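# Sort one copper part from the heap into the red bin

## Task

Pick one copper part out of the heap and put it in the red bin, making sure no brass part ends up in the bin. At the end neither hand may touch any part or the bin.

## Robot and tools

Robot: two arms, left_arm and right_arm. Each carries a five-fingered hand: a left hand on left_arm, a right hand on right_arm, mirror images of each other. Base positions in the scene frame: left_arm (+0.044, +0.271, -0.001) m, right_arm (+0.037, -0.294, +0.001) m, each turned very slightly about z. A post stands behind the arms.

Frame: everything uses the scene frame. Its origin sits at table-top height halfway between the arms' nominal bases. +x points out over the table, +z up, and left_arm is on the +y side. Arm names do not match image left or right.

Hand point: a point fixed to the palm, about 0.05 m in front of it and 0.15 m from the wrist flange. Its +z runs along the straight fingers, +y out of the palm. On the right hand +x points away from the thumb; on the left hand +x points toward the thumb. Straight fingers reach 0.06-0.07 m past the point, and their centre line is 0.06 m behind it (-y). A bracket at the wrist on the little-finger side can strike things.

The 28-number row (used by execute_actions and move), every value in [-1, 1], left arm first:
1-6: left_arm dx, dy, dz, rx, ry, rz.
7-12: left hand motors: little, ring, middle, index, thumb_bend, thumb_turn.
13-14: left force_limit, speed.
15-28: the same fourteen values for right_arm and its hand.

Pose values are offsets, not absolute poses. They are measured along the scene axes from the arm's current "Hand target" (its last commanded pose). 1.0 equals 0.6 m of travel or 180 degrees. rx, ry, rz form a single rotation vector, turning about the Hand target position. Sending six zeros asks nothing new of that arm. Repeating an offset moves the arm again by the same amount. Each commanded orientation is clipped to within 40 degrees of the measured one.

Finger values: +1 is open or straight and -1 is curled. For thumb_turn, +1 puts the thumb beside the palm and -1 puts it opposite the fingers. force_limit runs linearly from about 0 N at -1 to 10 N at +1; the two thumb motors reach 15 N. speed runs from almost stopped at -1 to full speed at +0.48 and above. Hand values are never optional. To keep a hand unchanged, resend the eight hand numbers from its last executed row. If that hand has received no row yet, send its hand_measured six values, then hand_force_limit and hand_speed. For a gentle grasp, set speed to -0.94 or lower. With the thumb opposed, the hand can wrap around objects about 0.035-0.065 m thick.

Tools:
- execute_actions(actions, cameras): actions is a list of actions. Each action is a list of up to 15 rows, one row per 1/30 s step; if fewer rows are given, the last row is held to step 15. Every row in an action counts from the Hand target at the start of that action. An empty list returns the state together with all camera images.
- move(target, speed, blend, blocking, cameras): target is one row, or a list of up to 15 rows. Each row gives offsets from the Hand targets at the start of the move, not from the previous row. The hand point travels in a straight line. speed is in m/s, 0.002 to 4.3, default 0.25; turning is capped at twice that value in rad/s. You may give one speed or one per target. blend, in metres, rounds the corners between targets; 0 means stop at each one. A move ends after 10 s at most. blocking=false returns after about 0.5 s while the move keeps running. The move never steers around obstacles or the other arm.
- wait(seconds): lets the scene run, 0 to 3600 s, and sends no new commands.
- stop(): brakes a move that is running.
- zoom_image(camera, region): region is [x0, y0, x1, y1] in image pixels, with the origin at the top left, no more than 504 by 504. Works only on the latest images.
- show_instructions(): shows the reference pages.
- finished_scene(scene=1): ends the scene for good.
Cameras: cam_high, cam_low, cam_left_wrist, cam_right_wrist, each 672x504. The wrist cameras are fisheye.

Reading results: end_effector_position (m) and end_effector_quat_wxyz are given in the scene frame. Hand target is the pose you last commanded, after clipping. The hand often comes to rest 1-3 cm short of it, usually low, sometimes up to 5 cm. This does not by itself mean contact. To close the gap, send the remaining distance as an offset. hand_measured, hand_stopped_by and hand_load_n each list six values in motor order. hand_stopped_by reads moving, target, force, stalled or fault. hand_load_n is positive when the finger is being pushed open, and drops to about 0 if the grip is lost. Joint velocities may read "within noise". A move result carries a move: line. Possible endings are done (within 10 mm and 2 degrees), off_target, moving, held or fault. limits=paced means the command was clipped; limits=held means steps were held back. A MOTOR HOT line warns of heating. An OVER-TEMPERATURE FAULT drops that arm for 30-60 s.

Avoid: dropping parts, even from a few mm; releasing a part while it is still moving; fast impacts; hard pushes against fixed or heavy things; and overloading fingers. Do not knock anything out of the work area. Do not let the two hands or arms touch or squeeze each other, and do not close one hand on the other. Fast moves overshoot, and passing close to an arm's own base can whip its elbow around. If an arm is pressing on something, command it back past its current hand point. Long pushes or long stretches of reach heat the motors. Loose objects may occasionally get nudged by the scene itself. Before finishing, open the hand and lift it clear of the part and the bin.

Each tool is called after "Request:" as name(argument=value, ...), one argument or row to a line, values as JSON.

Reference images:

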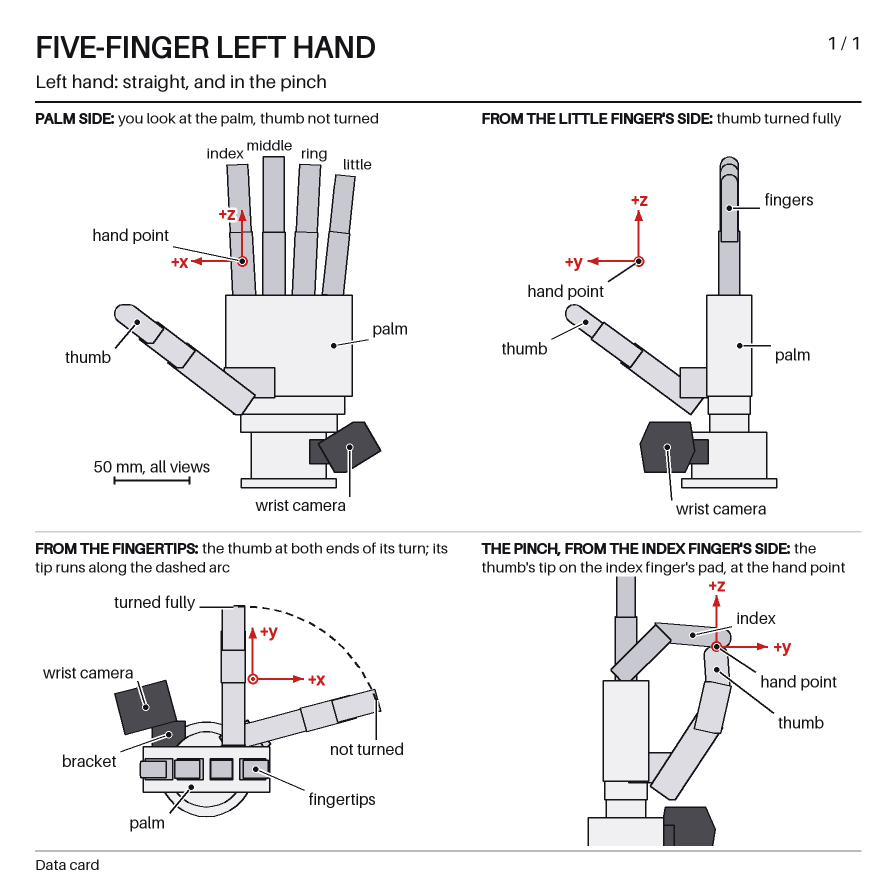

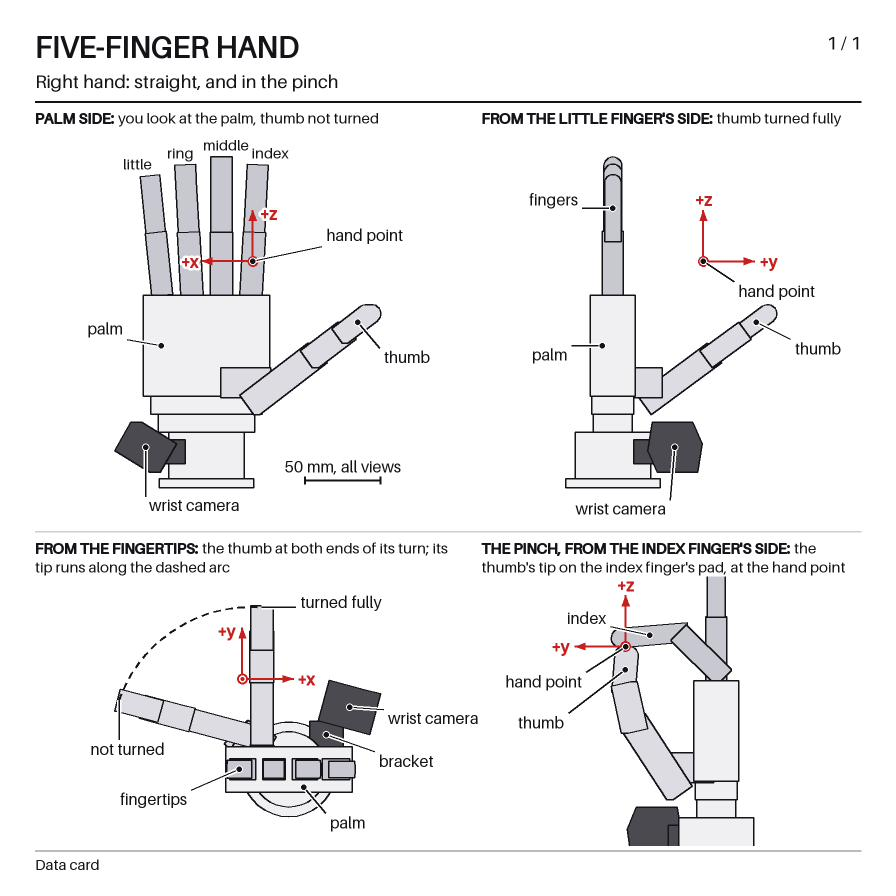

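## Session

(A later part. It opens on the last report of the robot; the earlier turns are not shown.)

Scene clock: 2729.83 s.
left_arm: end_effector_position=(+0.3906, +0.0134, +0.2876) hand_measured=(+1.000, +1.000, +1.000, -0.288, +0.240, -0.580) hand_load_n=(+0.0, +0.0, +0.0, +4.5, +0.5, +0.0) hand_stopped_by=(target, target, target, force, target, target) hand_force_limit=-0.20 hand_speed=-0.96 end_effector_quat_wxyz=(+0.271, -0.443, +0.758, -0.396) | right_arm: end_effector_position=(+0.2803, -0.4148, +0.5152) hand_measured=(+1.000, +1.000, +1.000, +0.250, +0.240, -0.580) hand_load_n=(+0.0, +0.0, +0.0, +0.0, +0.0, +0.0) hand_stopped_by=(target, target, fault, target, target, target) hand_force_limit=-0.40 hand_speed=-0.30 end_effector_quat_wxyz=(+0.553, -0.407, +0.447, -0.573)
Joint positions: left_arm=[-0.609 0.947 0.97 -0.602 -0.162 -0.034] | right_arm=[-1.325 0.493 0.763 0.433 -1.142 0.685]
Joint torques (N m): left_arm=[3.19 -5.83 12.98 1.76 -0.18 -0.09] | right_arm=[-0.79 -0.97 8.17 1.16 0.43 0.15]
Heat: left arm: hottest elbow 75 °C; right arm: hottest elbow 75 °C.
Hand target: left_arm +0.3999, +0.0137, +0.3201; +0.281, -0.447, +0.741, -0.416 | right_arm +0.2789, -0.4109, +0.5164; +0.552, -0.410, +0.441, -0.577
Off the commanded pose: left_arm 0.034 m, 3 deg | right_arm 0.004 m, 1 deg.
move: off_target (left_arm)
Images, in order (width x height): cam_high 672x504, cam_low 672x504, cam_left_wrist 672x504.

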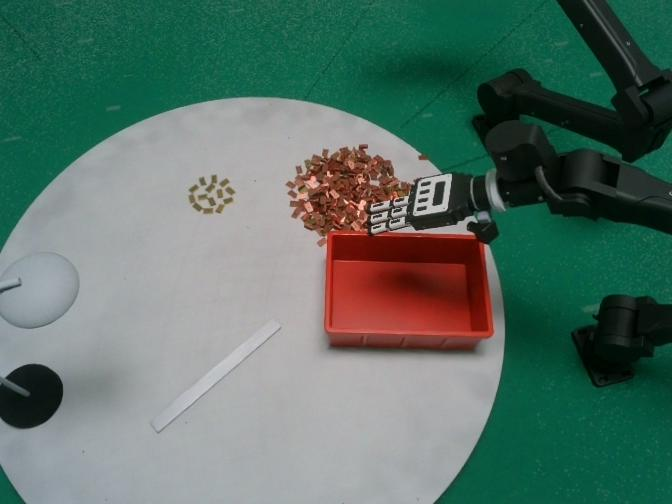

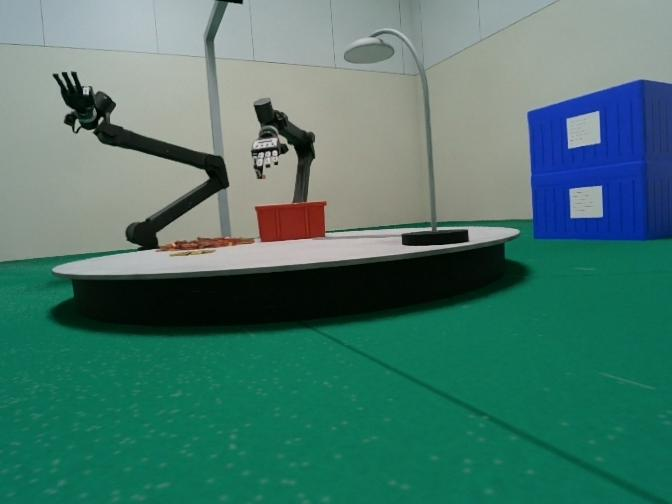

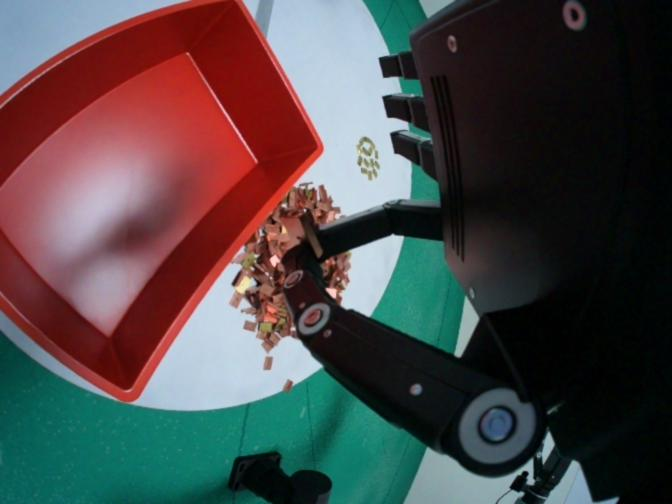

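Request:
move(
  target=[
    [0.022,0.054,-0.083,0.0189,0.0522,0.0553,1,1,1,-0.42,0.24,-0.58,-0.2,-0.96,0,0,0,0,0,0,1,1,1,0.25,0.24,-0.58,-0.4,-0.3],
    [0.022,0.054,-0.25,0.0189,0.0522,0.0553,1,1,1,-0.42,0.24,-0.58,-0.2,-0.96,0,0,0,0,0,0,1,1,1,0.25,0.24,-0.58,-0.4,-0.3],
  ],
  speed=0.1,
  blend=0.02,
  cameras=["cam_left_wrist", "cam_high", "cam_low"],
)

Scene clock: 2752.03 s.
left_arm: end_effector_position=(+0.4060, +0.0428, +0.1699) hand_measured=(+1.000, +1.000, +1.000, -0.288, +0.240, -0.580) hand_load_n=(+0.0, +0.0, +0.0, +4.5, +0.5, +0.0) hand_stopped_by=(target, target, target, force, target, target) hand_force_limit=-0.20 hand_speed=-0.96 end_effector_quat_wxyz=(+0.263, -0.525, +0.740, -0.327) | right_arm: end_effector_position=(+0.2803, -0.4148, +0.5152) hand_measured=(+1.000, +1.000, +1.000, +0.250, +0.240, -0.580) hand_load_n=(+0.0, +0.0, +0.0, +0.0, +0.0, +0.0) hand_stopped_by=(target, target, fault, target, target, target) hand_force_limit=-0.40 hand_speed=-0.30 end_effector_quat_wxyz=(+0.553, -0.407, +0.447, -0.573)
Joint positions: left_arm=[-0.549 1.052 0.787 -0.462 -0.228 -0.137] | right_arm=[-1.325 0.493 0.763 0.433 -1.142 0.685]
Joint torques (N m): left_arm=[3.25 -5.54 8.83 2.69 -0.28 -0.1] | right_arm=[-0.85 -1.08 8.14 1.14 0.43 0.15]
Heat: left arm: hottest elbow 81 °C; right arm: hottest elbow 75 °C.
Hand target: left_arm +0.4130, +0.0461, +0.1701; +0.267, -0.533, +0.732, -0.330 | right_arm +0.2789, -0.4109, +0.5164; +0.552, -0.410, +0.441, -0.577
Off the commanded pose: left_arm 0.008 m, 1 deg | right_arm 0.004 m, 1 deg.
move: done
Images, in order (width x height): cam_high 672x504, cam_low 672x504, cam_left_wrist 672x504.

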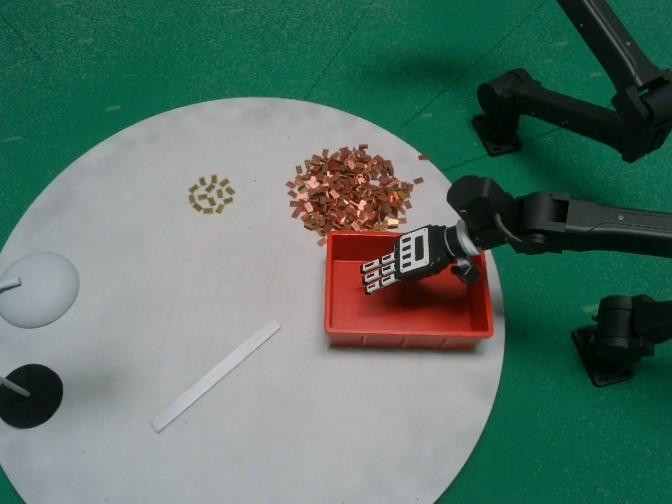

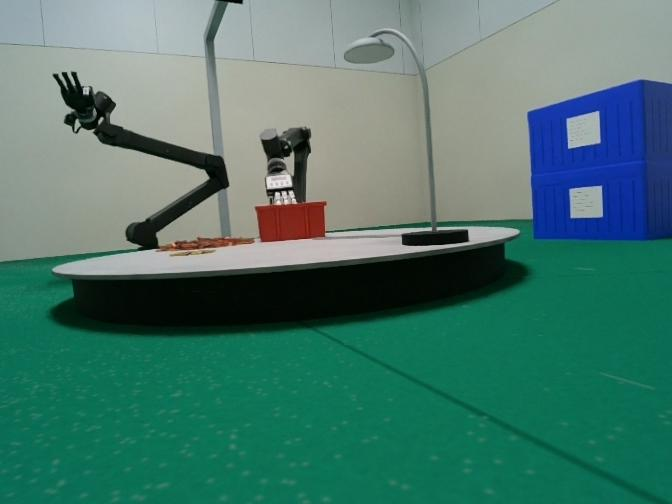

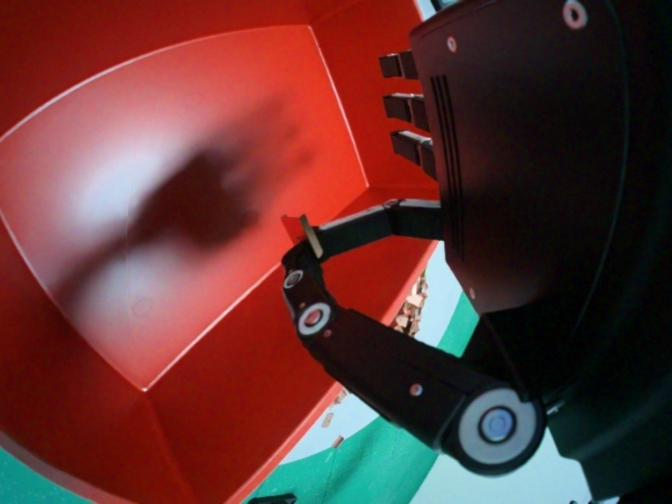

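Request:
move(
  target=[
    [0.022,0.0,0.0,0,0,0,1,1,1,-0.42,0.24,-0.58,-0.2,-0.96,0,0,0,0,0,0,1,1,1,0.25,0.24,-0.58,-0.4,-0.3],
    [0.022,0.0,-0.09,0,0,0,1,1,1,-0.42,0.24,-0.58,-0.2,-0.96,0,0,0,0,0,0,1,1,1,0.25,0.24,-0.58,-0.4,-0.3],
  ],
  speed=0.08,
  blend=0.01,
  cameras=["cam_left_wrist", "cam_high"],
)

Request:
zoom_image(
  camera="cam_left_wrist",
  region=[220, 160, 360, 280],
)

Scene clock: 2772.20 s.
left_arm: end_effector_position=(+0.4208, +0.0429, +0.1169) hand_measured=(+1.000, +1.000, +1.000, -0.288, +0.240, -0.580) hand_load_n=(+0.0, +0.0, +0.0, +4.5, +0.5, +0.0) hand_stopped_by=(target, target, target, force, target, target) hand_force_limit=-0.20 hand_speed=-0.96 end_effector_quat_wxyz=(+0.264, -0.532, +0.735, -0.328) | right_arm: end_effector_position=(+0.2803, -0.4148, +0.5152) hand_measured=(+1.000, +1.000, +1.000, +0.250, +0.240, -0.580) hand_load_n=(+0.0, +0.0, +0.0, +0.0, +0.0, +0.0) hand_stopped_by=(target, target, fault, target, target, target) hand_force_limit=-0.40 hand_speed=-0.30 end_effector_quat_wxyz=(+0.553, -0.407, +0.447, -0.573)
Joint positions: left_arm=[-0.526 1.149 0.704 -0.278 -0.217 -0.137] | right_arm=[-1.325 0.493 0.763 0.433 -1.142 0.685]
Joint torques (N m): left_arm=[3.08 -6.42 8.28 2.7 -0.07 0.04] | right_arm=[-0.79 -0.85 8.16 1.13 0.43 0.15]
Heat: left arm: hottest elbow 74 °C; right arm: hottest elbow 75 °C.
Hand target: left_arm +0.4263, +0.0461, +0.1161; +0.267, -0.533, +0.732, -0.330 | right_arm +0.2789, -0.4109, +0.5164; +0.552, -0.410, +0.441, -0.577
Off the commanded pose: left_arm 0.006 m, 1 deg | right_arm 0.004 m, 1 deg.
move: done; blend cut to 0.0066 m at target 1
Images, in order (width x height): cam_high 672x504, cam_left_wrist 672x504.

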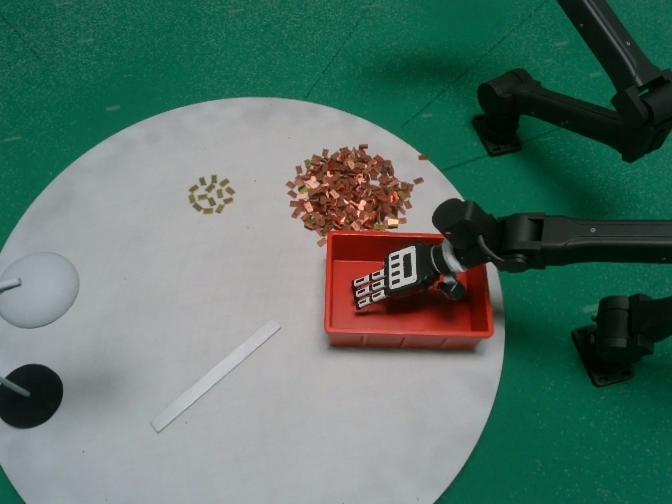

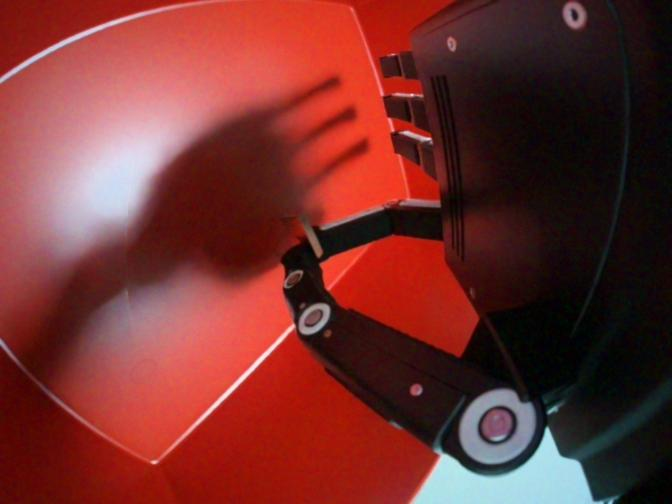

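Scaled by 3.600 from the camera's image (finer frame: 960x720).

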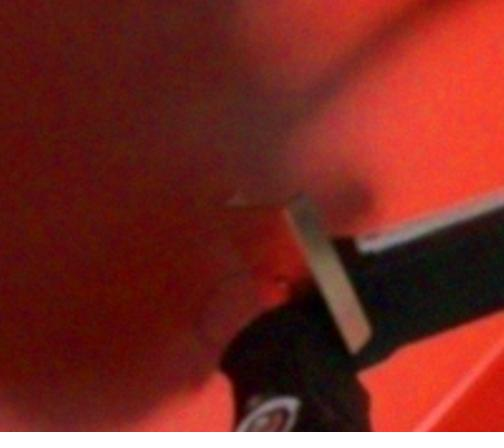

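Request:
move(
  target=[
    [0.0,0.0,-0.016,0,0,0,1,1,1,-0.42,0.24,-0.58,-0.2,-0.96,0,0,0,0,0,0,1,1,1,0.25,0.24,-0.58,-0.4,-0.3],
  ],
  speed=0.04,
  cameras=["cam_left_wrist"],
)

Request:
zoom_image(
  camera="cam_left_wrist",
  region=[220, 160, 360, 280],
)

Scene clock: 2776.67 s.
left_arm: end_effector_position=(+0.4215, +0.0424, +0.1093) hand_measured=(+1.000, +1.000, +1.000, -0.288, +0.240, -0.580) hand_load_n=(+0.0, +0.0, +0.0, +4.5, +0.5, +0.0) hand_stopped_by=(target, target, target, force, target, target) hand_force_limit=-0.20 hand_speed=-0.96 end_effector_quat_wxyz=(+0.264, -0.532, +0.734, -0.330) | right_arm: end_effector_position=(+0.2803, -0.4148, +0.5152) hand_measured=(+1.000, +1.000, +1.000, +0.250, +0.240, -0.580) hand_load_n=(+0.0, +0.0, +0.0, +0.0, +0.0, +0.0) hand_stopped_by=(target, target, fault, target, target, target) hand_force_limit=-0.40 hand_speed=-0.30 end_effector_quat_wxyz=(+0.553, -0.407, +0.447, -0.573)
Joint positions: left_arm=[-0.526 1.161 0.688 -0.245 -0.217 -0.137] | right_arm=[-1.325 0.493 0.763 0.433 -1.142 0.685]
Joint torques (N m): left_arm=[3.08 -6.24 8.08 2.62 -0.07 0.04] | right_arm=[-0.91 -0.97 8.16 1.13 0.42 0.15]
Heat: left arm: hottest elbow 73 °C; right arm: hottest elbow 75 °C.
Hand target: left_arm +0.4263, +0.0461, +0.1065; +0.267, -0.533, +0.731, -0.330 | right_arm +0.2789, -0.4109, +0.5164; +0.552, -0.410, +0.441, -0.577
Off the commanded pose: left_arm 0.007 m, 0 deg | right_arm 0.004 m, 1 deg.
move: done

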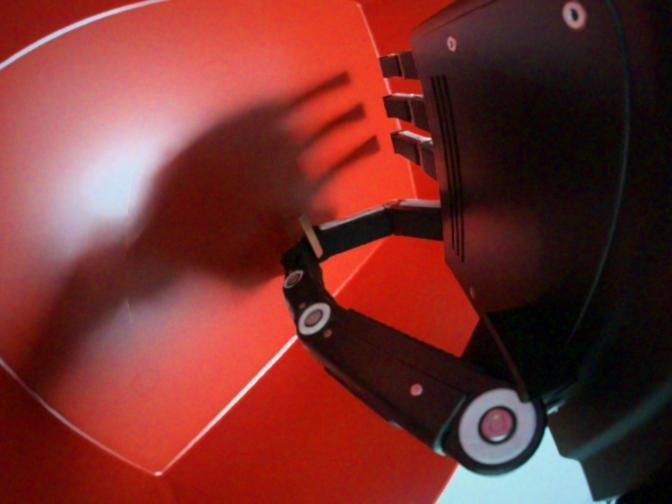

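Scaled by 3.600 from the camera's image (finer frame: 960x720).

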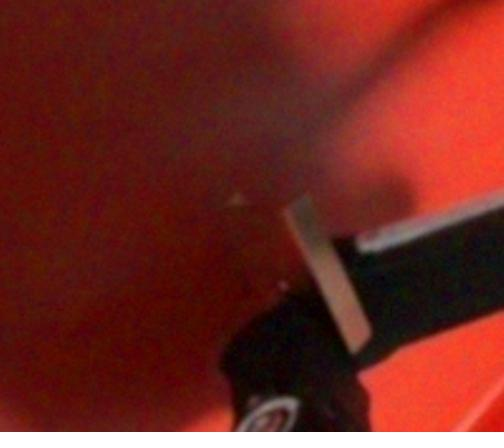

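Request:
move(
  target=[
    [0.0,0.0,-0.008,0,0,0,1,1,1,-0.42,0.24,-0.58,-0.2,-0.96,0,0,0,0,0,0,1,1,1,0.25,0.24,-0.58,-0.4,-0.3],
  ],
  speed=0.03,
)

Request:
move(
  target=[
    [0.0,0.0,-0.006,0,0,0,1,1,1,-0.42,0.24,-0.58,-0.2,-0.96,0,0,0,0,0,0,1,1,1,0.25,0.24,-0.58,-0.4,-0.3],
  ],
  speed=0.03,
  cameras=["cam_left_wrist"],
)

Request:
zoom_image(
  camera="cam_left_wrist",
  region=[220, 160, 360, 280],
)

Scene clock: 2780.97 s.
left_arm: end_effector_position=(+0.4217, +0.0423, +0.1054) hand_measured=(+1.000, +1.000, +1.000, -0.288, +0.240, -0.580) hand_load_n=(-0.5, +0.0, +0.0, +4.5, +0.5, +0.0) hand_stopped_by=(target, target, target, force, target, target) hand_force_limit=-0.20 hand_speed=-0.96 end_effector_quat_wxyz=(+0.265, -0.532, +0.734, -0.330) | right_arm: end_effector_position=(+0.2803, -0.4148, +0.5152) hand_measured=(+1.000, +1.000, +1.000, +0.250, +0.240, -0.580) hand_load_n=(-0.5, +0.0, -0.5, +0.0, +0.0, +0.0) hand_stopped_by=(target, target, fault, target, target, target) hand_force_limit=-0.40 hand_speed=-0.30 end_effector_quat_wxyz=(+0.553, -0.407, +0.447, -0.573)
Joint positions: left_arm=[-0.526 1.167 0.68 -0.23 -0.217 -0.137] | right_arm=[-1.325 0.493 0.763 0.433 -1.142 0.685]
Joint torques (N m): left_arm=[3.14 -6.12 7.97 2.71 -0.07 0.04] | right_arm=[-0.91 -1.03 8.16 1.14 0.43 0.15]
Heat: left arm: hottest elbow 72 °C; right arm: hottest elbow 75 °C.
Hand target: left_arm +0.4263, +0.0461, +0.1018; +0.267, -0.533, +0.731, -0.330 | right_arm +0.2789, -0.4109, +0.5164; +0.552, -0.410, +0.441, -0.577
Off the commanded pose: left_arm 0.007 m, 0 deg | right_arm 0.004 m, 1 deg.
move: done

Scene clock: 2781.47 s.
left_arm: end_effector_position=(+0.4219, +0.0422, +0.1020) hand_measured=(+1.000, +1.000, +1.000, -0.288, +0.240, -0.580) hand_load_n=(-0.5, +0.0, +0.0, +5.0, +0.5, +0.0) hand_stopped_by=(target, target, target, force, target, target) hand_force_limit=-0.20 hand_speed=-0.96 end_effector_quat_wxyz=(+0.265, -0.532, +0.733, -0.331) | right_arm: end_effector_position=(+0.2803, -0.4148, +0.5152) hand_measured=(+1.000, +1.000, +1.000, +0.250, +0.240, -0.580) hand_load_n=(+0.0, +0.0, +0.0, +0.0, +0.0, +0.0) hand_stopped_by=(target, target, fault, target, target, target) hand_force_limit=-0.40 hand_speed=-0.30 end_effector_quat_wxyz=(+0.553, -0.407, +0.447, -0.573)
Joint positions: left_arm=[-0.526 1.173 0.674 -0.217 -0.217 -0.137] | right_arm=[-1.325 0.493 0.763 0.433 -1.142 0.685]
Joint torques (N m): left_arm=[3.08 -6.12 7.91 2.71 -0.07 0.04] | right_arm=[-0.91 -0.91 8.16 1.14 0.42 0.15]
Heat: left arm: hottest elbow 72 °C; right arm: hottest elbow 75 °C.
Hand target: left_arm +0.4262, +0.0461, +0.0981; +0.267, -0.533, +0.732, -0.330 | right_arm +0.2789, -0.4109, +0.5164; +0.552, -0.410, +0.441, -0.577
Off the commanded pose: left_arm 0.007 m, 0 deg | right_arm 0.004 m, 1 deg.
move: done

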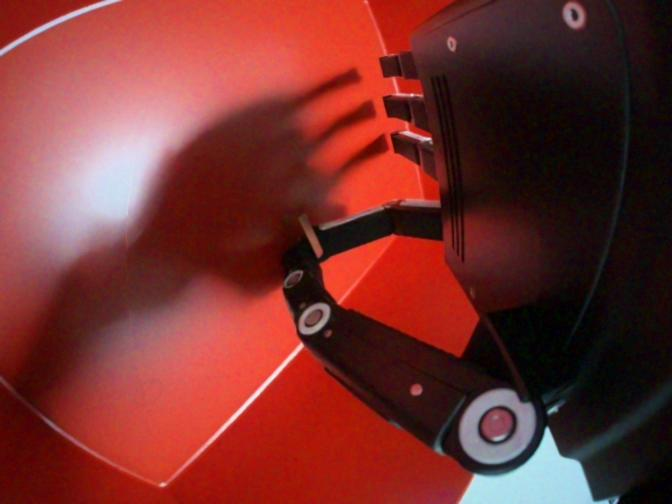

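Scaled by 3.600 from the camera's image (finer frame: 960x720).

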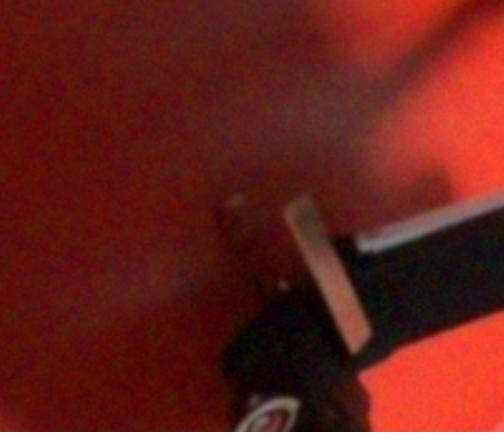

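Request:
move(
  target=[
    [0.0,0.0,-0.005,0,0,0,1,1,1,-0.42,0.24,-0.58,-0.2,-0.96,0,0,0,0,0,0,1,1,1,0.25,0.24,-0.58,-0.4,-0.3],
  ],
  speed=0.03,
)

Request:
move(
  target=[
    [0.0,0.0,-0.005,0,0,0,1,1,1,-0.42,0.24,-0.58,-0.2,-0.96,0,0,0,0,0,0,1,1,1,0.25,0.24,-0.58,-0.4,-0.3],
  ],
  speed=0.03,
  cameras=["cam_left_wrist"],
)

Request:
zoom_image(
  camera="cam_left_wrist",
  region=[220, 160, 360, 280],
)

Scene clock: 2791.43 s.
left_arm: end_effector_position=(+0.4230, +0.0415, +0.1018) hand_measured=(+1.000, +1.000, +1.000, -0.288, +0.240, -0.580) hand_load_n=(+0.0, +0.0, +0.0, +4.5, +0.5, +0.0) hand_stopped_by=(target, target, target, force, target, target) hand_force_limit=-0.20 hand_speed=-0.96 end_effector_quat_wxyz=(+0.266, -0.531, +0.732, -0.333) | right_arm: end_effector_position=(+0.2803, -0.4148, +0.5152) hand_measured=(+1.000, +1.000, +1.000, +0.250, +0.240, -0.580) hand_load_n=(+0.0, +0.0, +0.0, +0.0, +0.0, +0.0) hand_stopped_by=(target, target, fault, target, target, target) hand_force_limit=-0.40 hand_speed=-0.30 end_effector_quat_wxyz=(+0.553, -0.407, +0.447, -0.573)
Joint positions: left_arm=[-0.526 1.175 0.672 -0.207 -0.217 -0.137] | right_arm=[-1.325 0.493 0.763 0.433 -1.142 0.685]
Joint torques (N m): left_arm=[3.08 -5.89 7.69 2.67 -0.07 0.04] | right_arm=[-0.85 -0.97 8.16 1.14 0.42 0.15]
Heat: left arm: hottest elbow 71 °C; right arm: hottest elbow 75 °C.
Hand target: left_arm +0.4262, +0.0461, +0.0951; +0.267, -0.533, +0.732, -0.330 | right_arm +0.2789, -0.4109, +0.5164; +0.552, -0.410, +0.441, -0.577
Off the commanded pose: left_arm 0.009 m, 1 deg | right_arm 0.004 m, 1 deg.
move: done

Scene clock: 2791.93 s.
left_arm: end_effector_position=(+0.4239, +0.0410, +0.1016) hand_measured=(+1.000, +1.000, +1.000, -0.288, +0.240, -0.580) hand_load_n=(-0.5, +0.0, +0.0, +4.0, +0.5, +0.0) hand_stopped_by=(target, target, target, force, target, target) hand_force_limit=-0.20 hand_speed=-0.96 end_effector_quat_wxyz=(+0.267, -0.531, +0.731, -0.336) | right_arm: end_effector_position=(+0.2803, -0.4148, +0.5152) hand_measured=(+1.000, +1.000, +1.000, +0.250, +0.240, -0.580) hand_load_n=(+0.0, +0.0, -0.5, +0.0, +0.0, +0.0) hand_stopped_by=(target, target, fault, target, target, target) hand_force_limit=-0.40 hand_speed=-0.30 end_effector_quat_wxyz=(+0.553, -0.407, +0.447, -0.573)
Joint positions: left_arm=[-0.526 1.176 0.669 -0.196 -0.217 -0.137] | right_arm=[-1.325 0.493 0.763 0.433 -1.142 0.685]
Joint torques (N m): left_arm=[3.14 -5.54 7.57 2.67 -0.07 0.04] | right_arm=[-0.85 -1.03 8.17 1.13 0.42 0.15]
Heat: left arm: hottest elbow 71 °C; right arm: hottest elbow 75 °C.
Hand target: left_arm +0.4263, +0.0461, +0.0922; +0.267, -0.533, +0.731, -0.330 | right_arm +0.2789, -0.4109, +0.5164; +0.552, -0.410, +0.441, -0.577
Off the commanded pose: left_arm 0.011 m, 1 deg | right_arm 0.004 m, 1 deg.
move: off_target (left_arm)

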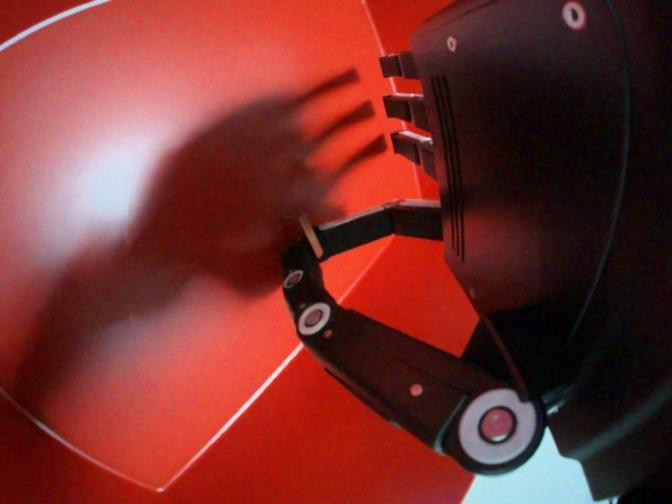

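Scaled by 3.600 from the camera's image (finer frame: 960x720).

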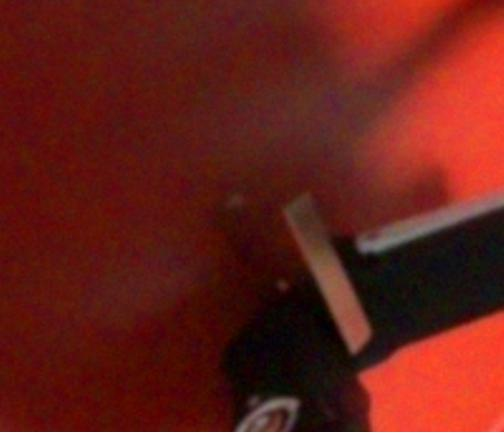

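Request:
move(
  target=[
    [0.0,0.0,0.005,0,0,0,1,1,1,-0.2,0.24,-0.58,-0.4,-0.95,0,0,0,0,0,0,1,1,1,0.25,0.24,-0.58,-0.4,-0.3],
  ],
  speed=0.03,
)

Request:
move(
  target=[
    [0.0,0.0,0.0,0,0,0,1,1,1,0.25,0.24,-0.58,-0.4,-0.85,0,0,0,0,0,0,1,1,1,0.25,0.24,-0.58,-0.4,-0.3],
  ],
  speed=0.03,
  cameras=["cam_left_wrist"],
)

Request:
zoom_image(
  camera="cam_left_wrist",
  region=[220, 160, 360, 280],
)

Scene clock: 2797.47 s.
left_arm: end_effector_position=(+0.4238, +0.0409, +0.1021) hand_measured=(+1.000, +1.000, +1.000, -0.202, +0.240, -0.580) hand_load_n=(+0.0, +0.0, +0.0, -6.5, +0.0, +0.0) hand_stopped_by=(target, target, target, target, target, target) hand_force_limit=-0.40 hand_speed=-0.95 end_effector_quat_wxyz=(+0.267, -0.531, +0.731, -0.337) | right_arm: end_effector_position=(+0.2803, -0.4148, +0.5152) hand_measured=(+1.000, +1.000, +1.000, +0.250, +0.240, -0.580) hand_load_n=(+0.0, +0.0, +0.0, +0.0, +0.0, +0.0) hand_stopped_by=(target, target, fault, target, target, target) hand_force_limit=-0.40 hand_speed=-0.30 end_effector_quat_wxyz=(+0.553, -0.407, +0.447, -0.573)
Joint positions: left_arm=[-0.526 1.174 0.669 -0.196 -0.216 -0.137] | right_arm=[-1.325 0.493 0.763 0.433 -1.142 0.685]
Joint torques (N m): left_arm=[3.08 -5.83 7.95 2.25 -0.08 0.04] | right_arm=[-0.97 -0.91 8.14 1.1 0.43 0.16]
Heat: left arm: hottest elbow 70 °C; right arm: hottest elbow 75 °C.
Hand target: left_arm +0.4263, +0.0461, +0.0952; +0.268, -0.533, +0.731, -0.330 | right_arm +0.2789, -0.4109, +0.5164; +0.552, -0.410, +0.441, -0.577
Off the commanded pose: left_arm 0.009 m, 1 deg | right_arm 0.004 m, 1 deg.
move: done

Scene clock: 2798.83 s.
left_arm: end_effector_position=(+0.4261, +0.0393, +0.1103) hand_measured=(+1.000, +1.000, +1.000, +0.250, +0.240, -0.580) hand_load_n=(+0.0, +0.0, +0.0, -4.5, +0.0, +0.0) hand_stopped_by=(target, target, target, target, target, target) hand_force_limit=-0.40 hand_speed=-0.85 end_effector_quat_wxyz=(+0.271, -0.528, +0.725, -0.348) | right_arm: end_effector_position=(+0.2803, -0.4148, +0.5152) hand_measured=(+1.000, +1.000, +1.000, +0.250, +0.240, -0.580) hand_load_n=(+0.0, +0.0, +0.0, +0.0, +0.0, +0.0) hand_stopped_by=(target, target, fault, target, target, target) hand_force_limit=-0.40 hand_speed=-0.30 end_effector_quat_wxyz=(+0.553, -0.407, +0.447, -0.573)
Joint positions: left_arm=[-0.526 1.16 0.669 -0.185 -0.215 -0.137] | right_arm=[-1.325 0.493 0.763 0.433 -1.142 0.685]
Joint torques (N m): left_arm=[3.14 -4.54 8.01 1.76 -0.11 0.04] | right_arm=[-0.91 -1.03 8.14 1.13 0.42 0.15]
Heat: left arm: hottest elbow 70 °C; right arm: hottest elbow 75 °C.
Hand target: left_arm +0.4263, +0.0460, +0.0952; +0.267, -0.533, +0.731, -0.330 | right_arm +0.2789, -0.4109, +0.5164; +0.552, -0.410, +0.441, -0.577
Off the commanded pose: left_arm 0.017 m, 2 deg | right_arm 0.004 m, 1 deg.
move: done

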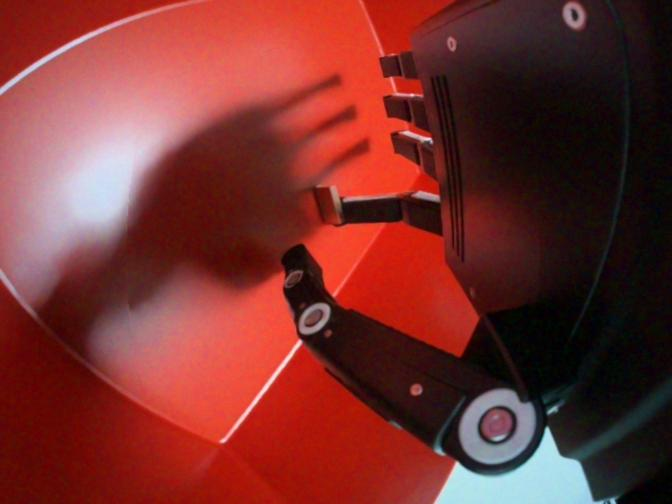

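Scaled by 3.600 from the camera's image (finer frame: 960x720).

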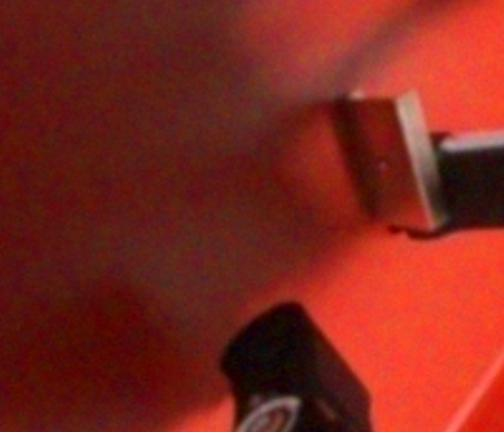

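Request:
move(
  target=[
    [0.0,0.0,0.035,0,0,0,1,1,1,0.25,0.24,-0.58,-0.4,-0.85,0,0,0,0,0,0,1,1,1,0.25,0.24,-0.58,-0.4,-0.3],
  ],
  speed=0.03,
  cameras=["cam_left_wrist"],
)

Request:
zoom_image(
  camera="cam_left_wrist",
  region=[220, 160, 360, 280],
)

Scene clock: 2805.37 s.
left_arm: end_effector_position=(+0.4215, +0.0416, +0.1119) hand_measured=(+1.000, +1.000, +1.000, +0.250, +0.240, -0.580) hand_load_n=(+0.0, +0.0, +0.0, +2.5, +0.0, +0.0) hand_stopped_by=(target, target, target, target, target, target) hand_force_limit=-0.40 hand_speed=-0.85 end_effector_quat_wxyz=(+0.266, -0.530, +0.731, -0.337) | right_arm: end_effector_position=(+0.2803, -0.4148, +0.5152) hand_measured=(+1.000, +1.000, +1.000, +0.250, +0.240, -0.580) hand_load_n=(+0.0, +0.0, +0.0, +0.0, +0.0, +0.0) hand_stopped_by=(target, target, fault, target, target, target) hand_force_limit=-0.40 hand_speed=-0.30 end_effector_quat_wxyz=(+0.553, -0.407, +0.447, -0.573)
Joint positions: left_arm=[-0.526 1.152 0.681 -0.231 -0.213 -0.137] | right_arm=[-1.325 0.493 0.763 0.433 -1.142 0.685]
Joint torques (N m): left_arm=[3.08 -6.59 9.78 0.76 -0.21 0.04] | right_arm=[-0.85 -1.03 8.14 1.14 0.43 0.15]
Heat: left arm: hottest elbow 70 °C; right arm: hottest elbow 75 °C.
Hand target: left_arm +0.4263, +0.0461, +0.1161; +0.267, -0.533, +0.732, -0.330 | right_arm +0.2789, -0.4109, +0.5164; +0.552, -0.410, +0.441, -0.577
Off the commanded pose: left_arm 0.008 m, 1 deg | right_arm 0.004 m, 1 deg.
move: done

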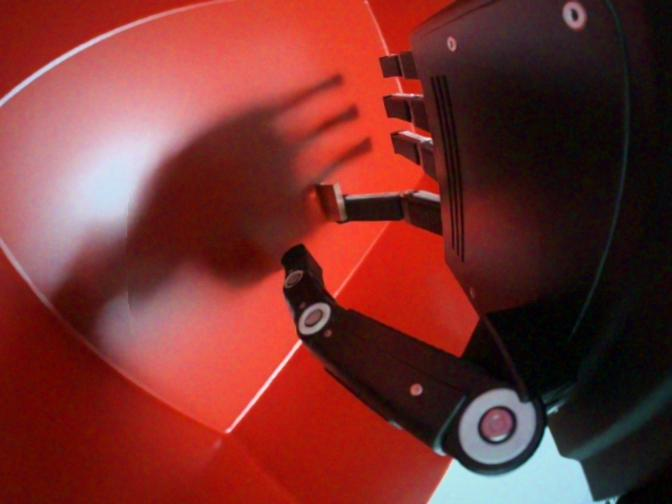

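Scaled by 3.600 from the camera's image (finer frame: 960x720).

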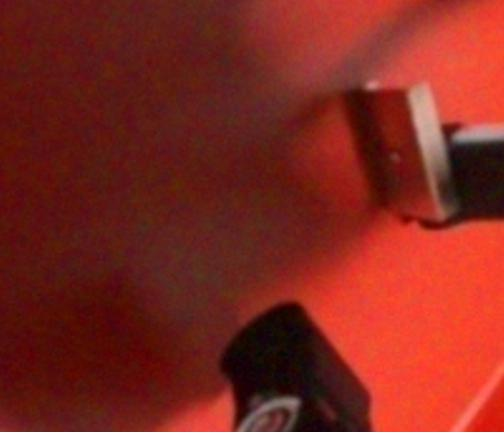

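Request:
move(
  target=[
    [0.0,0.0,0.04,0,0,0,1,1,1,0.25,0.24,-0.58,-0.4,-0.85,0,0,0,0,0,0,1,1,1,0.25,0.24,-0.58,-0.4,-0.3],
  ],
  speed=0.03,
  cameras=["cam_left_wrist"],
)

Request:
zoom_image(
  camera="cam_left_wrist",
  region=[220, 160, 360, 280],
)

Scene clock: 2811.33 s.
left_arm: end_effector_position=(+0.4100, +0.0486, +0.1148) hand_measured=(+1.000, +1.000, +1.000, +0.250, +0.240, -0.580) hand_load_n=(+0.0, +0.0, +0.0, +0.0, +0.0, +0.0) hand_stopped_by=(target, target, target, target, target, target) hand_force_limit=-0.40 hand_speed=-0.85 end_effector_quat_wxyz=(+0.256, -0.534, +0.742, -0.314) | right_arm: end_effector_position=(+0.2803, -0.4148, +0.5152) hand_measured=(+1.000, +1.000, +1.000, +0.250, +0.240, -0.580) hand_load_n=(+0.0, +0.0, +0.0, +0.0, +0.0, +0.0) hand_stopped_by=(target, target, fault, target, target, target) hand_force_limit=-0.40 hand_speed=-0.30 end_effector_quat_wxyz=(+0.553, -0.407, +0.447, -0.573)
Joint positions: left_arm=[-0.526 1.13 0.7 -0.327 -0.213 -0.137] | right_arm=[-1.325 0.493 0.763 0.433 -1.142 0.685]
Joint torques (N m): left_arm=[3.02 -7.59 11.64 1.44 -0.24 0.04] | right_arm=[-0.91 -1.03 8.12 1.17 0.41 0.14]
Heat: left arm: hottest elbow 69 °C; right arm: hottest elbow 75 °C.
Hand target: left_arm +0.4263, +0.0461, +0.1402; +0.267, -0.533, +0.731, -0.330 | right_arm +0.2789, -0.4109, +0.5164; +0.552, -0.410, +0.441, -0.577
Off the commanded pose: left_arm 0.030 m, 3 deg | right_arm 0.004 m, 1 deg.
move: off_target (left_arm)

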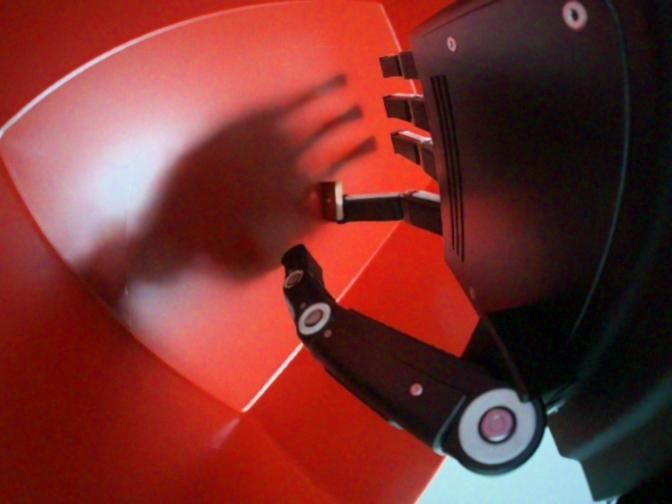

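Scaled by 3.600 from the camera's image (finer frame: 960x720).

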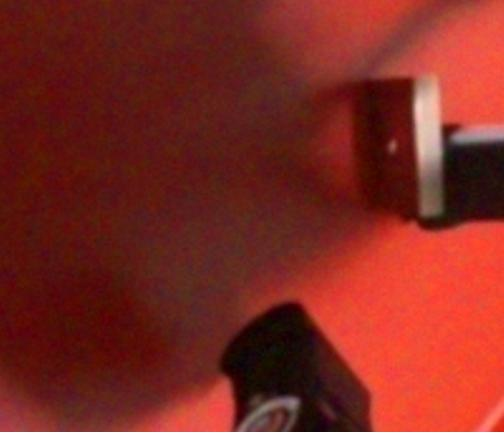

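Request:
move(
  target=[
    [0.0,0.0,0.01,0,0,0,1,1,1,0.25,0.4,-0.58,-0.4,-0.5,0,0,0,0,0,0,1,1,1,0.25,0.24,-0.58,-0.4,-0.3],
  ],
  speed=0.05,
  cameras=["cam_left_wrist"],
)

Request:
zoom_image(
  camera="cam_left_wrist",
  region=[260, 150, 380, 250],
)

Scene clock: 2821.73 s.
left_arm: end_effector_position=(+0.4092, +0.0491, +0.1193) hand_measured=(+1.000, +1.000, +1.000, +0.250, +0.400, -0.580) hand_load_n=(+0.0, +0.0, +0.0, +0.0, +0.0, +0.0) hand_stopped_by=(target, target, target, target, target, target) hand_force_limit=-0.40 hand_speed=-0.50 end_effector_quat_wxyz=(+0.255, -0.534, +0.743, -0.312) | right_arm: end_effector_position=(+0.2803, -0.4148, +0.5152) hand_measured=(+1.000, +1.000, +1.000, +0.250, +0.240, -0.580) hand_load_n=(+0.0, +0.0, +0.0, +0.0, +0.0, +0.0) hand_stopped_by=(target, target, fault, target, target, target) hand_force_limit=-0.40 hand_speed=-0.30 end_effector_quat_wxyz=(+0.553, -0.407, +0.447, -0.573)
Joint positions: left_arm=[-0.526 1.123 0.71 -0.348 -0.213 -0.137] | right_arm=[-1.325 0.493 0.763 0.433 -1.142 0.685]
Joint torques (N m): left_arm=[3.08 -7.53 11.81 1.62 -0.24 0.04] | right_arm=[-0.91 -0.97 8.13 1.13 0.42 0.15]
Heat: left arm: hottest elbow 72 °C; right arm: hottest elbow 75 °C.
Hand target: left_arm +0.4263, +0.0461, +0.1462; +0.267, -0.533, +0.731, -0.330 | right_arm +0.2789, -0.4109, +0.5164; +0.552, -0.410, +0.441, -0.577
Off the commanded pose: left_arm 0.032 m, 3 deg | right_arm 0.004 m, 1 deg.
move: off_target (left_arm)

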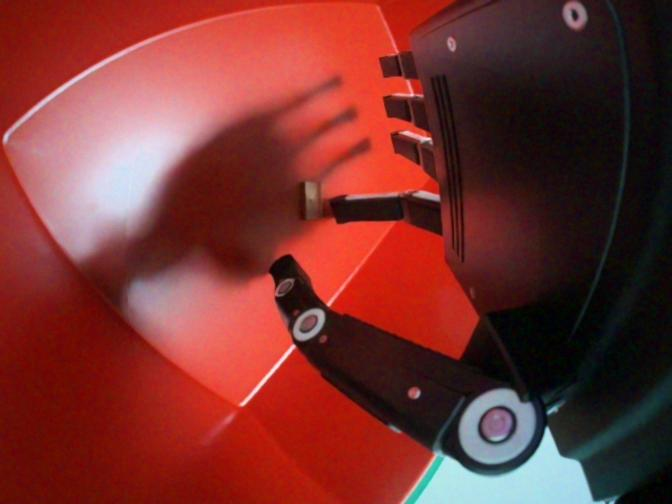

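Scaled by 4.200 from the camera's image (finer frame: 960x720).

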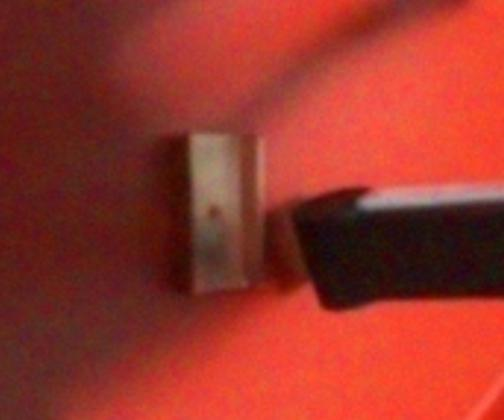

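Request:
move(
  target=[
    [0.0,0.0,0.3,0,0,0,1,1,1,0.4,0.4,-0.58,-0.4,-0.5,0,0,0,0,0,0,1,1,1,0.25,0.24,-0.58,-0.4,-0.3],
  ],
  speed=0.12,
  cameras=["cam_left_wrist", "cam_high"],
)

Request:
zoom_image(
  camera="cam_left_wrist",
  region=[0, 0, 300, 300],
)

Scene clock: 2830.50 s.
left_arm: end_effector_position=(+0.4172, +0.0442, +0.3052) hand_measured=(+1.000, +1.000, +1.000, +0.400, +0.400, -0.580) hand_load_n=(+0.0, +0.0, +0.0, +0.0, +0.0, +0.0) hand_stopped_by=(target, target, target, target, target, target) hand_force_limit=-0.40 hand_speed=-0.50 end_effector_quat_wxyz=(+0.258, -0.533, +0.740, -0.320) | right_arm: end_effector_position=(+0.2803, -0.4148, +0.5152) hand_measured=(+1.000, +1.000, +1.000, +0.250, +0.240, -0.580) hand_load_n=(+0.0, +0.0, +0.0, +0.0, +0.0, +0.0) hand_stopped_by=(target, target, fault, target, target, target) hand_force_limit=-0.40 hand_speed=-0.30 end_effector_quat_wxyz=(+0.553, -0.407, +0.447, -0.573)
Joint positions: left_arm=[-0.526 1.056 1.155 -0.843 -0.213 -0.137] | right_arm=[-1.325 0.493 0.763 0.433 -1.142 0.685]
Joint torques (N m): left_arm=[3.08 -6.65 12.11 1.58 -0.24 0.04] | right_arm=[-0.79 -0.97 8.16 1.16 0.43 0.15]
Heat: left arm: hottest elbow 72 °C; right arm: hottest elbow 75 °C.
Hand target: left_arm +0.4263, +0.0460, +0.3263; +0.267, -0.533, +0.731, -0.330 | right_arm +0.2789, -0.4109, +0.5164; +0.552, -0.410, +0.441, -0.577
Off the commanded pose: left_arm 0.023 m, 2 deg | right_arm 0.004 m, 1 deg.
move: off_target (left_arm)
Images, in order (width x height): cam_high 672x504, cam_left_wrist 672x504.

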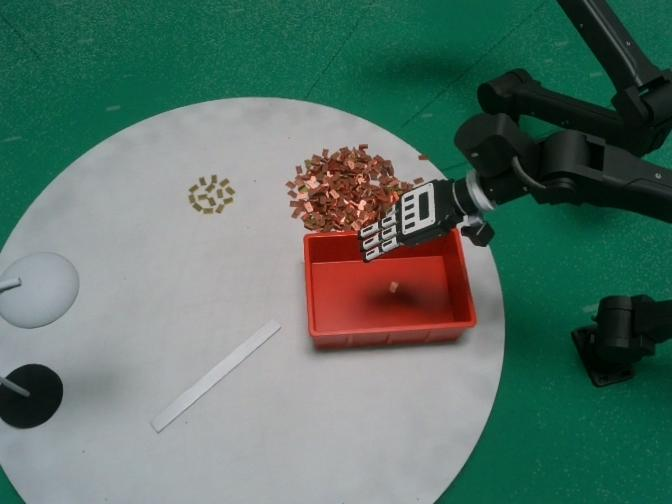

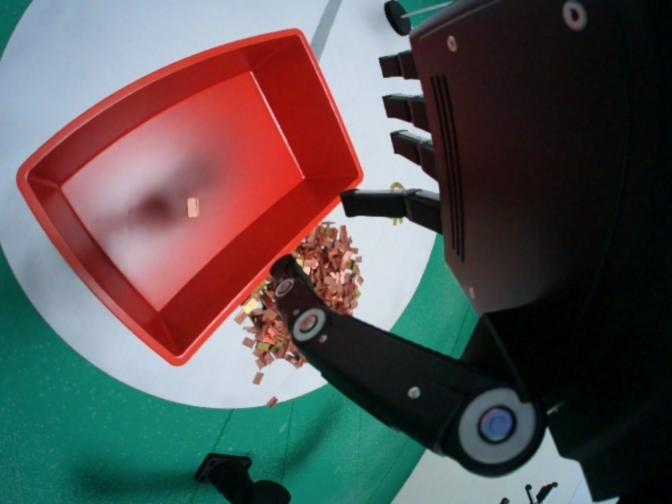

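Scaled by 1.680 from the camera's image (finer frame: 960x720).

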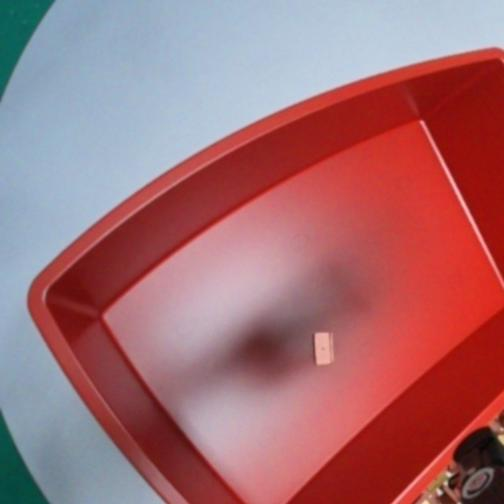

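Request:
zoom_image(
  camera="cam_high",
  region=[290, 220, 490, 360],
)

Request:
move(
  target=[
    [0.0,0.0,0.02,0,0,0,1,1,1,0.4,0.4,-0.58,-0.4,-0.5,0,0,0,0,0,0,1,1,1,0.25,0.24,-0.58,-0.4,-0.3],
    [-0.28,0.38,0.0,0,0,0,1,1,1,0.4,0.4,-0.58,-0.4,-0.5,0,0,0,0,0,0,1,1,1,0.25,0.24,-0.58,-0.4,-0.3],
  ],
  speed=0.15,
  blend=0.01,
  cameras=["cam_high", "cam_low", "cam_left_wrist"],
)

Request:
zoom_image(
  camera="cam_high",
  region=[290, 220, 490, 360],
)

Scaled by 2.520.

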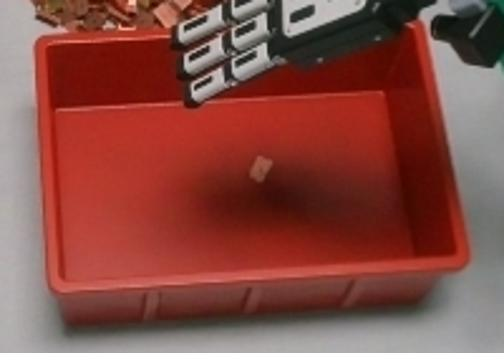

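Scene clock: 2839.90 s.
left_arm: end_effector_position=(+0.2593, +0.2715, +0.3269) hand_measured=(+1.000, +1.000, +1.000, +0.400, +0.400, -0.580) hand_load_n=(+0.0, +0.0, +0.0, +0.0, +0.0, +0.0) hand_stopped_by=(target, target, target, target, target, target) hand_force_limit=-0.40 hand_speed=-0.50 end_effector_quat_wxyz=(+0.268, -0.530, +0.732, -0.332) | right_arm: end_effector_position=(+0.2803, -0.4148, +0.5152) hand_measured=(+1.000, +1.000, +1.000, +0.250, +0.240, -0.580) hand_load_n=(-0.5, +0.0, +0.0, +0.0, +0.0, +0.0) hand_stopped_by=(target, target, fault, target, target, target) hand_force_limit=-0.40 hand_speed=-0.30 end_effector_quat_wxyz=(+0.553, -0.407, +0.447, -0.573)
Joint positions: left_arm=[0.48 0.551 1.003 -1.28 0.533 0.56] | right_arm=[-1.325 0.493 0.763 0.433 -1.142 0.685]
Joint torques (N m): left_arm=[3.14 2.43 8.47 1.4 0.4 0.06] | right_arm=[-0.79 -0.91 8.16 1.16 0.42 0.14]
Heat: left arm: hottest elbow 74 °C; right arm: hottest elbow 75 °C.
Hand target: left_arm +0.2583, +0.2741, +0.3263; +0.268, -0.533, +0.732, -0.330 | right_arm +0.2789, -0.4109, +0.5164; +0.552, -0.410, +0.441, -0.577
Off the commanded pose: left_arm 0.003 m, 0 deg | right_arm 0.004 m, 1 deg.
move: done; blend cut to 0.006 m at target 1

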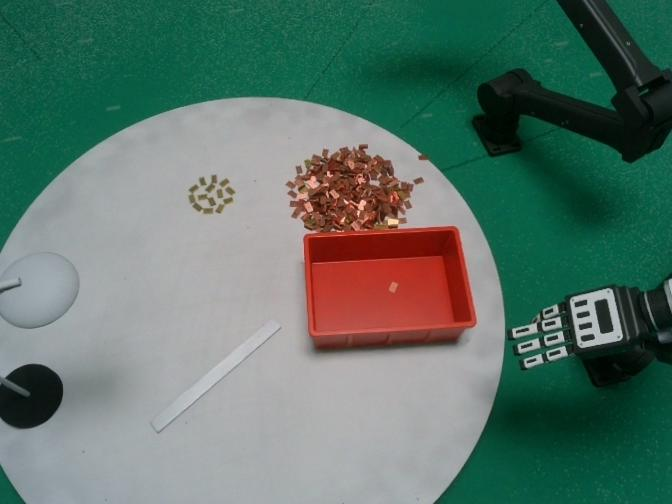

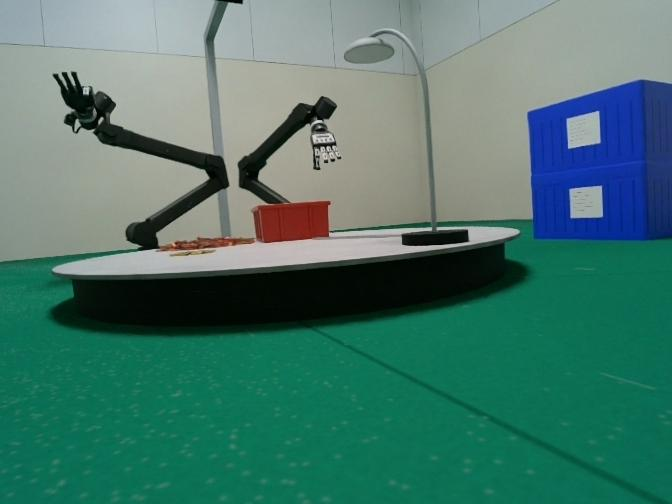

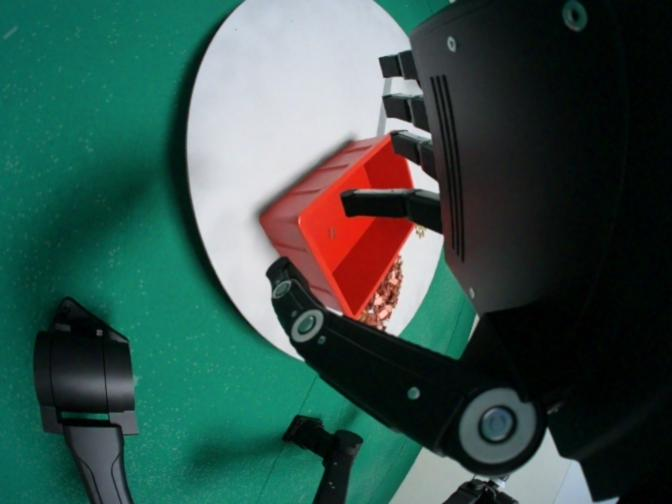

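Scaled by 2.520.

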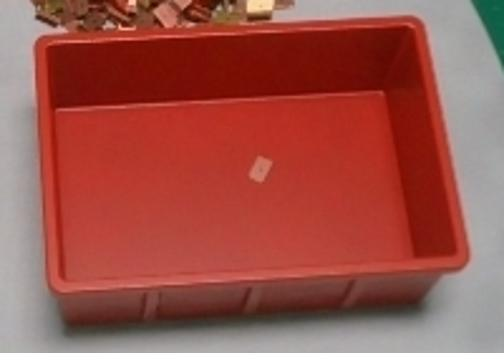

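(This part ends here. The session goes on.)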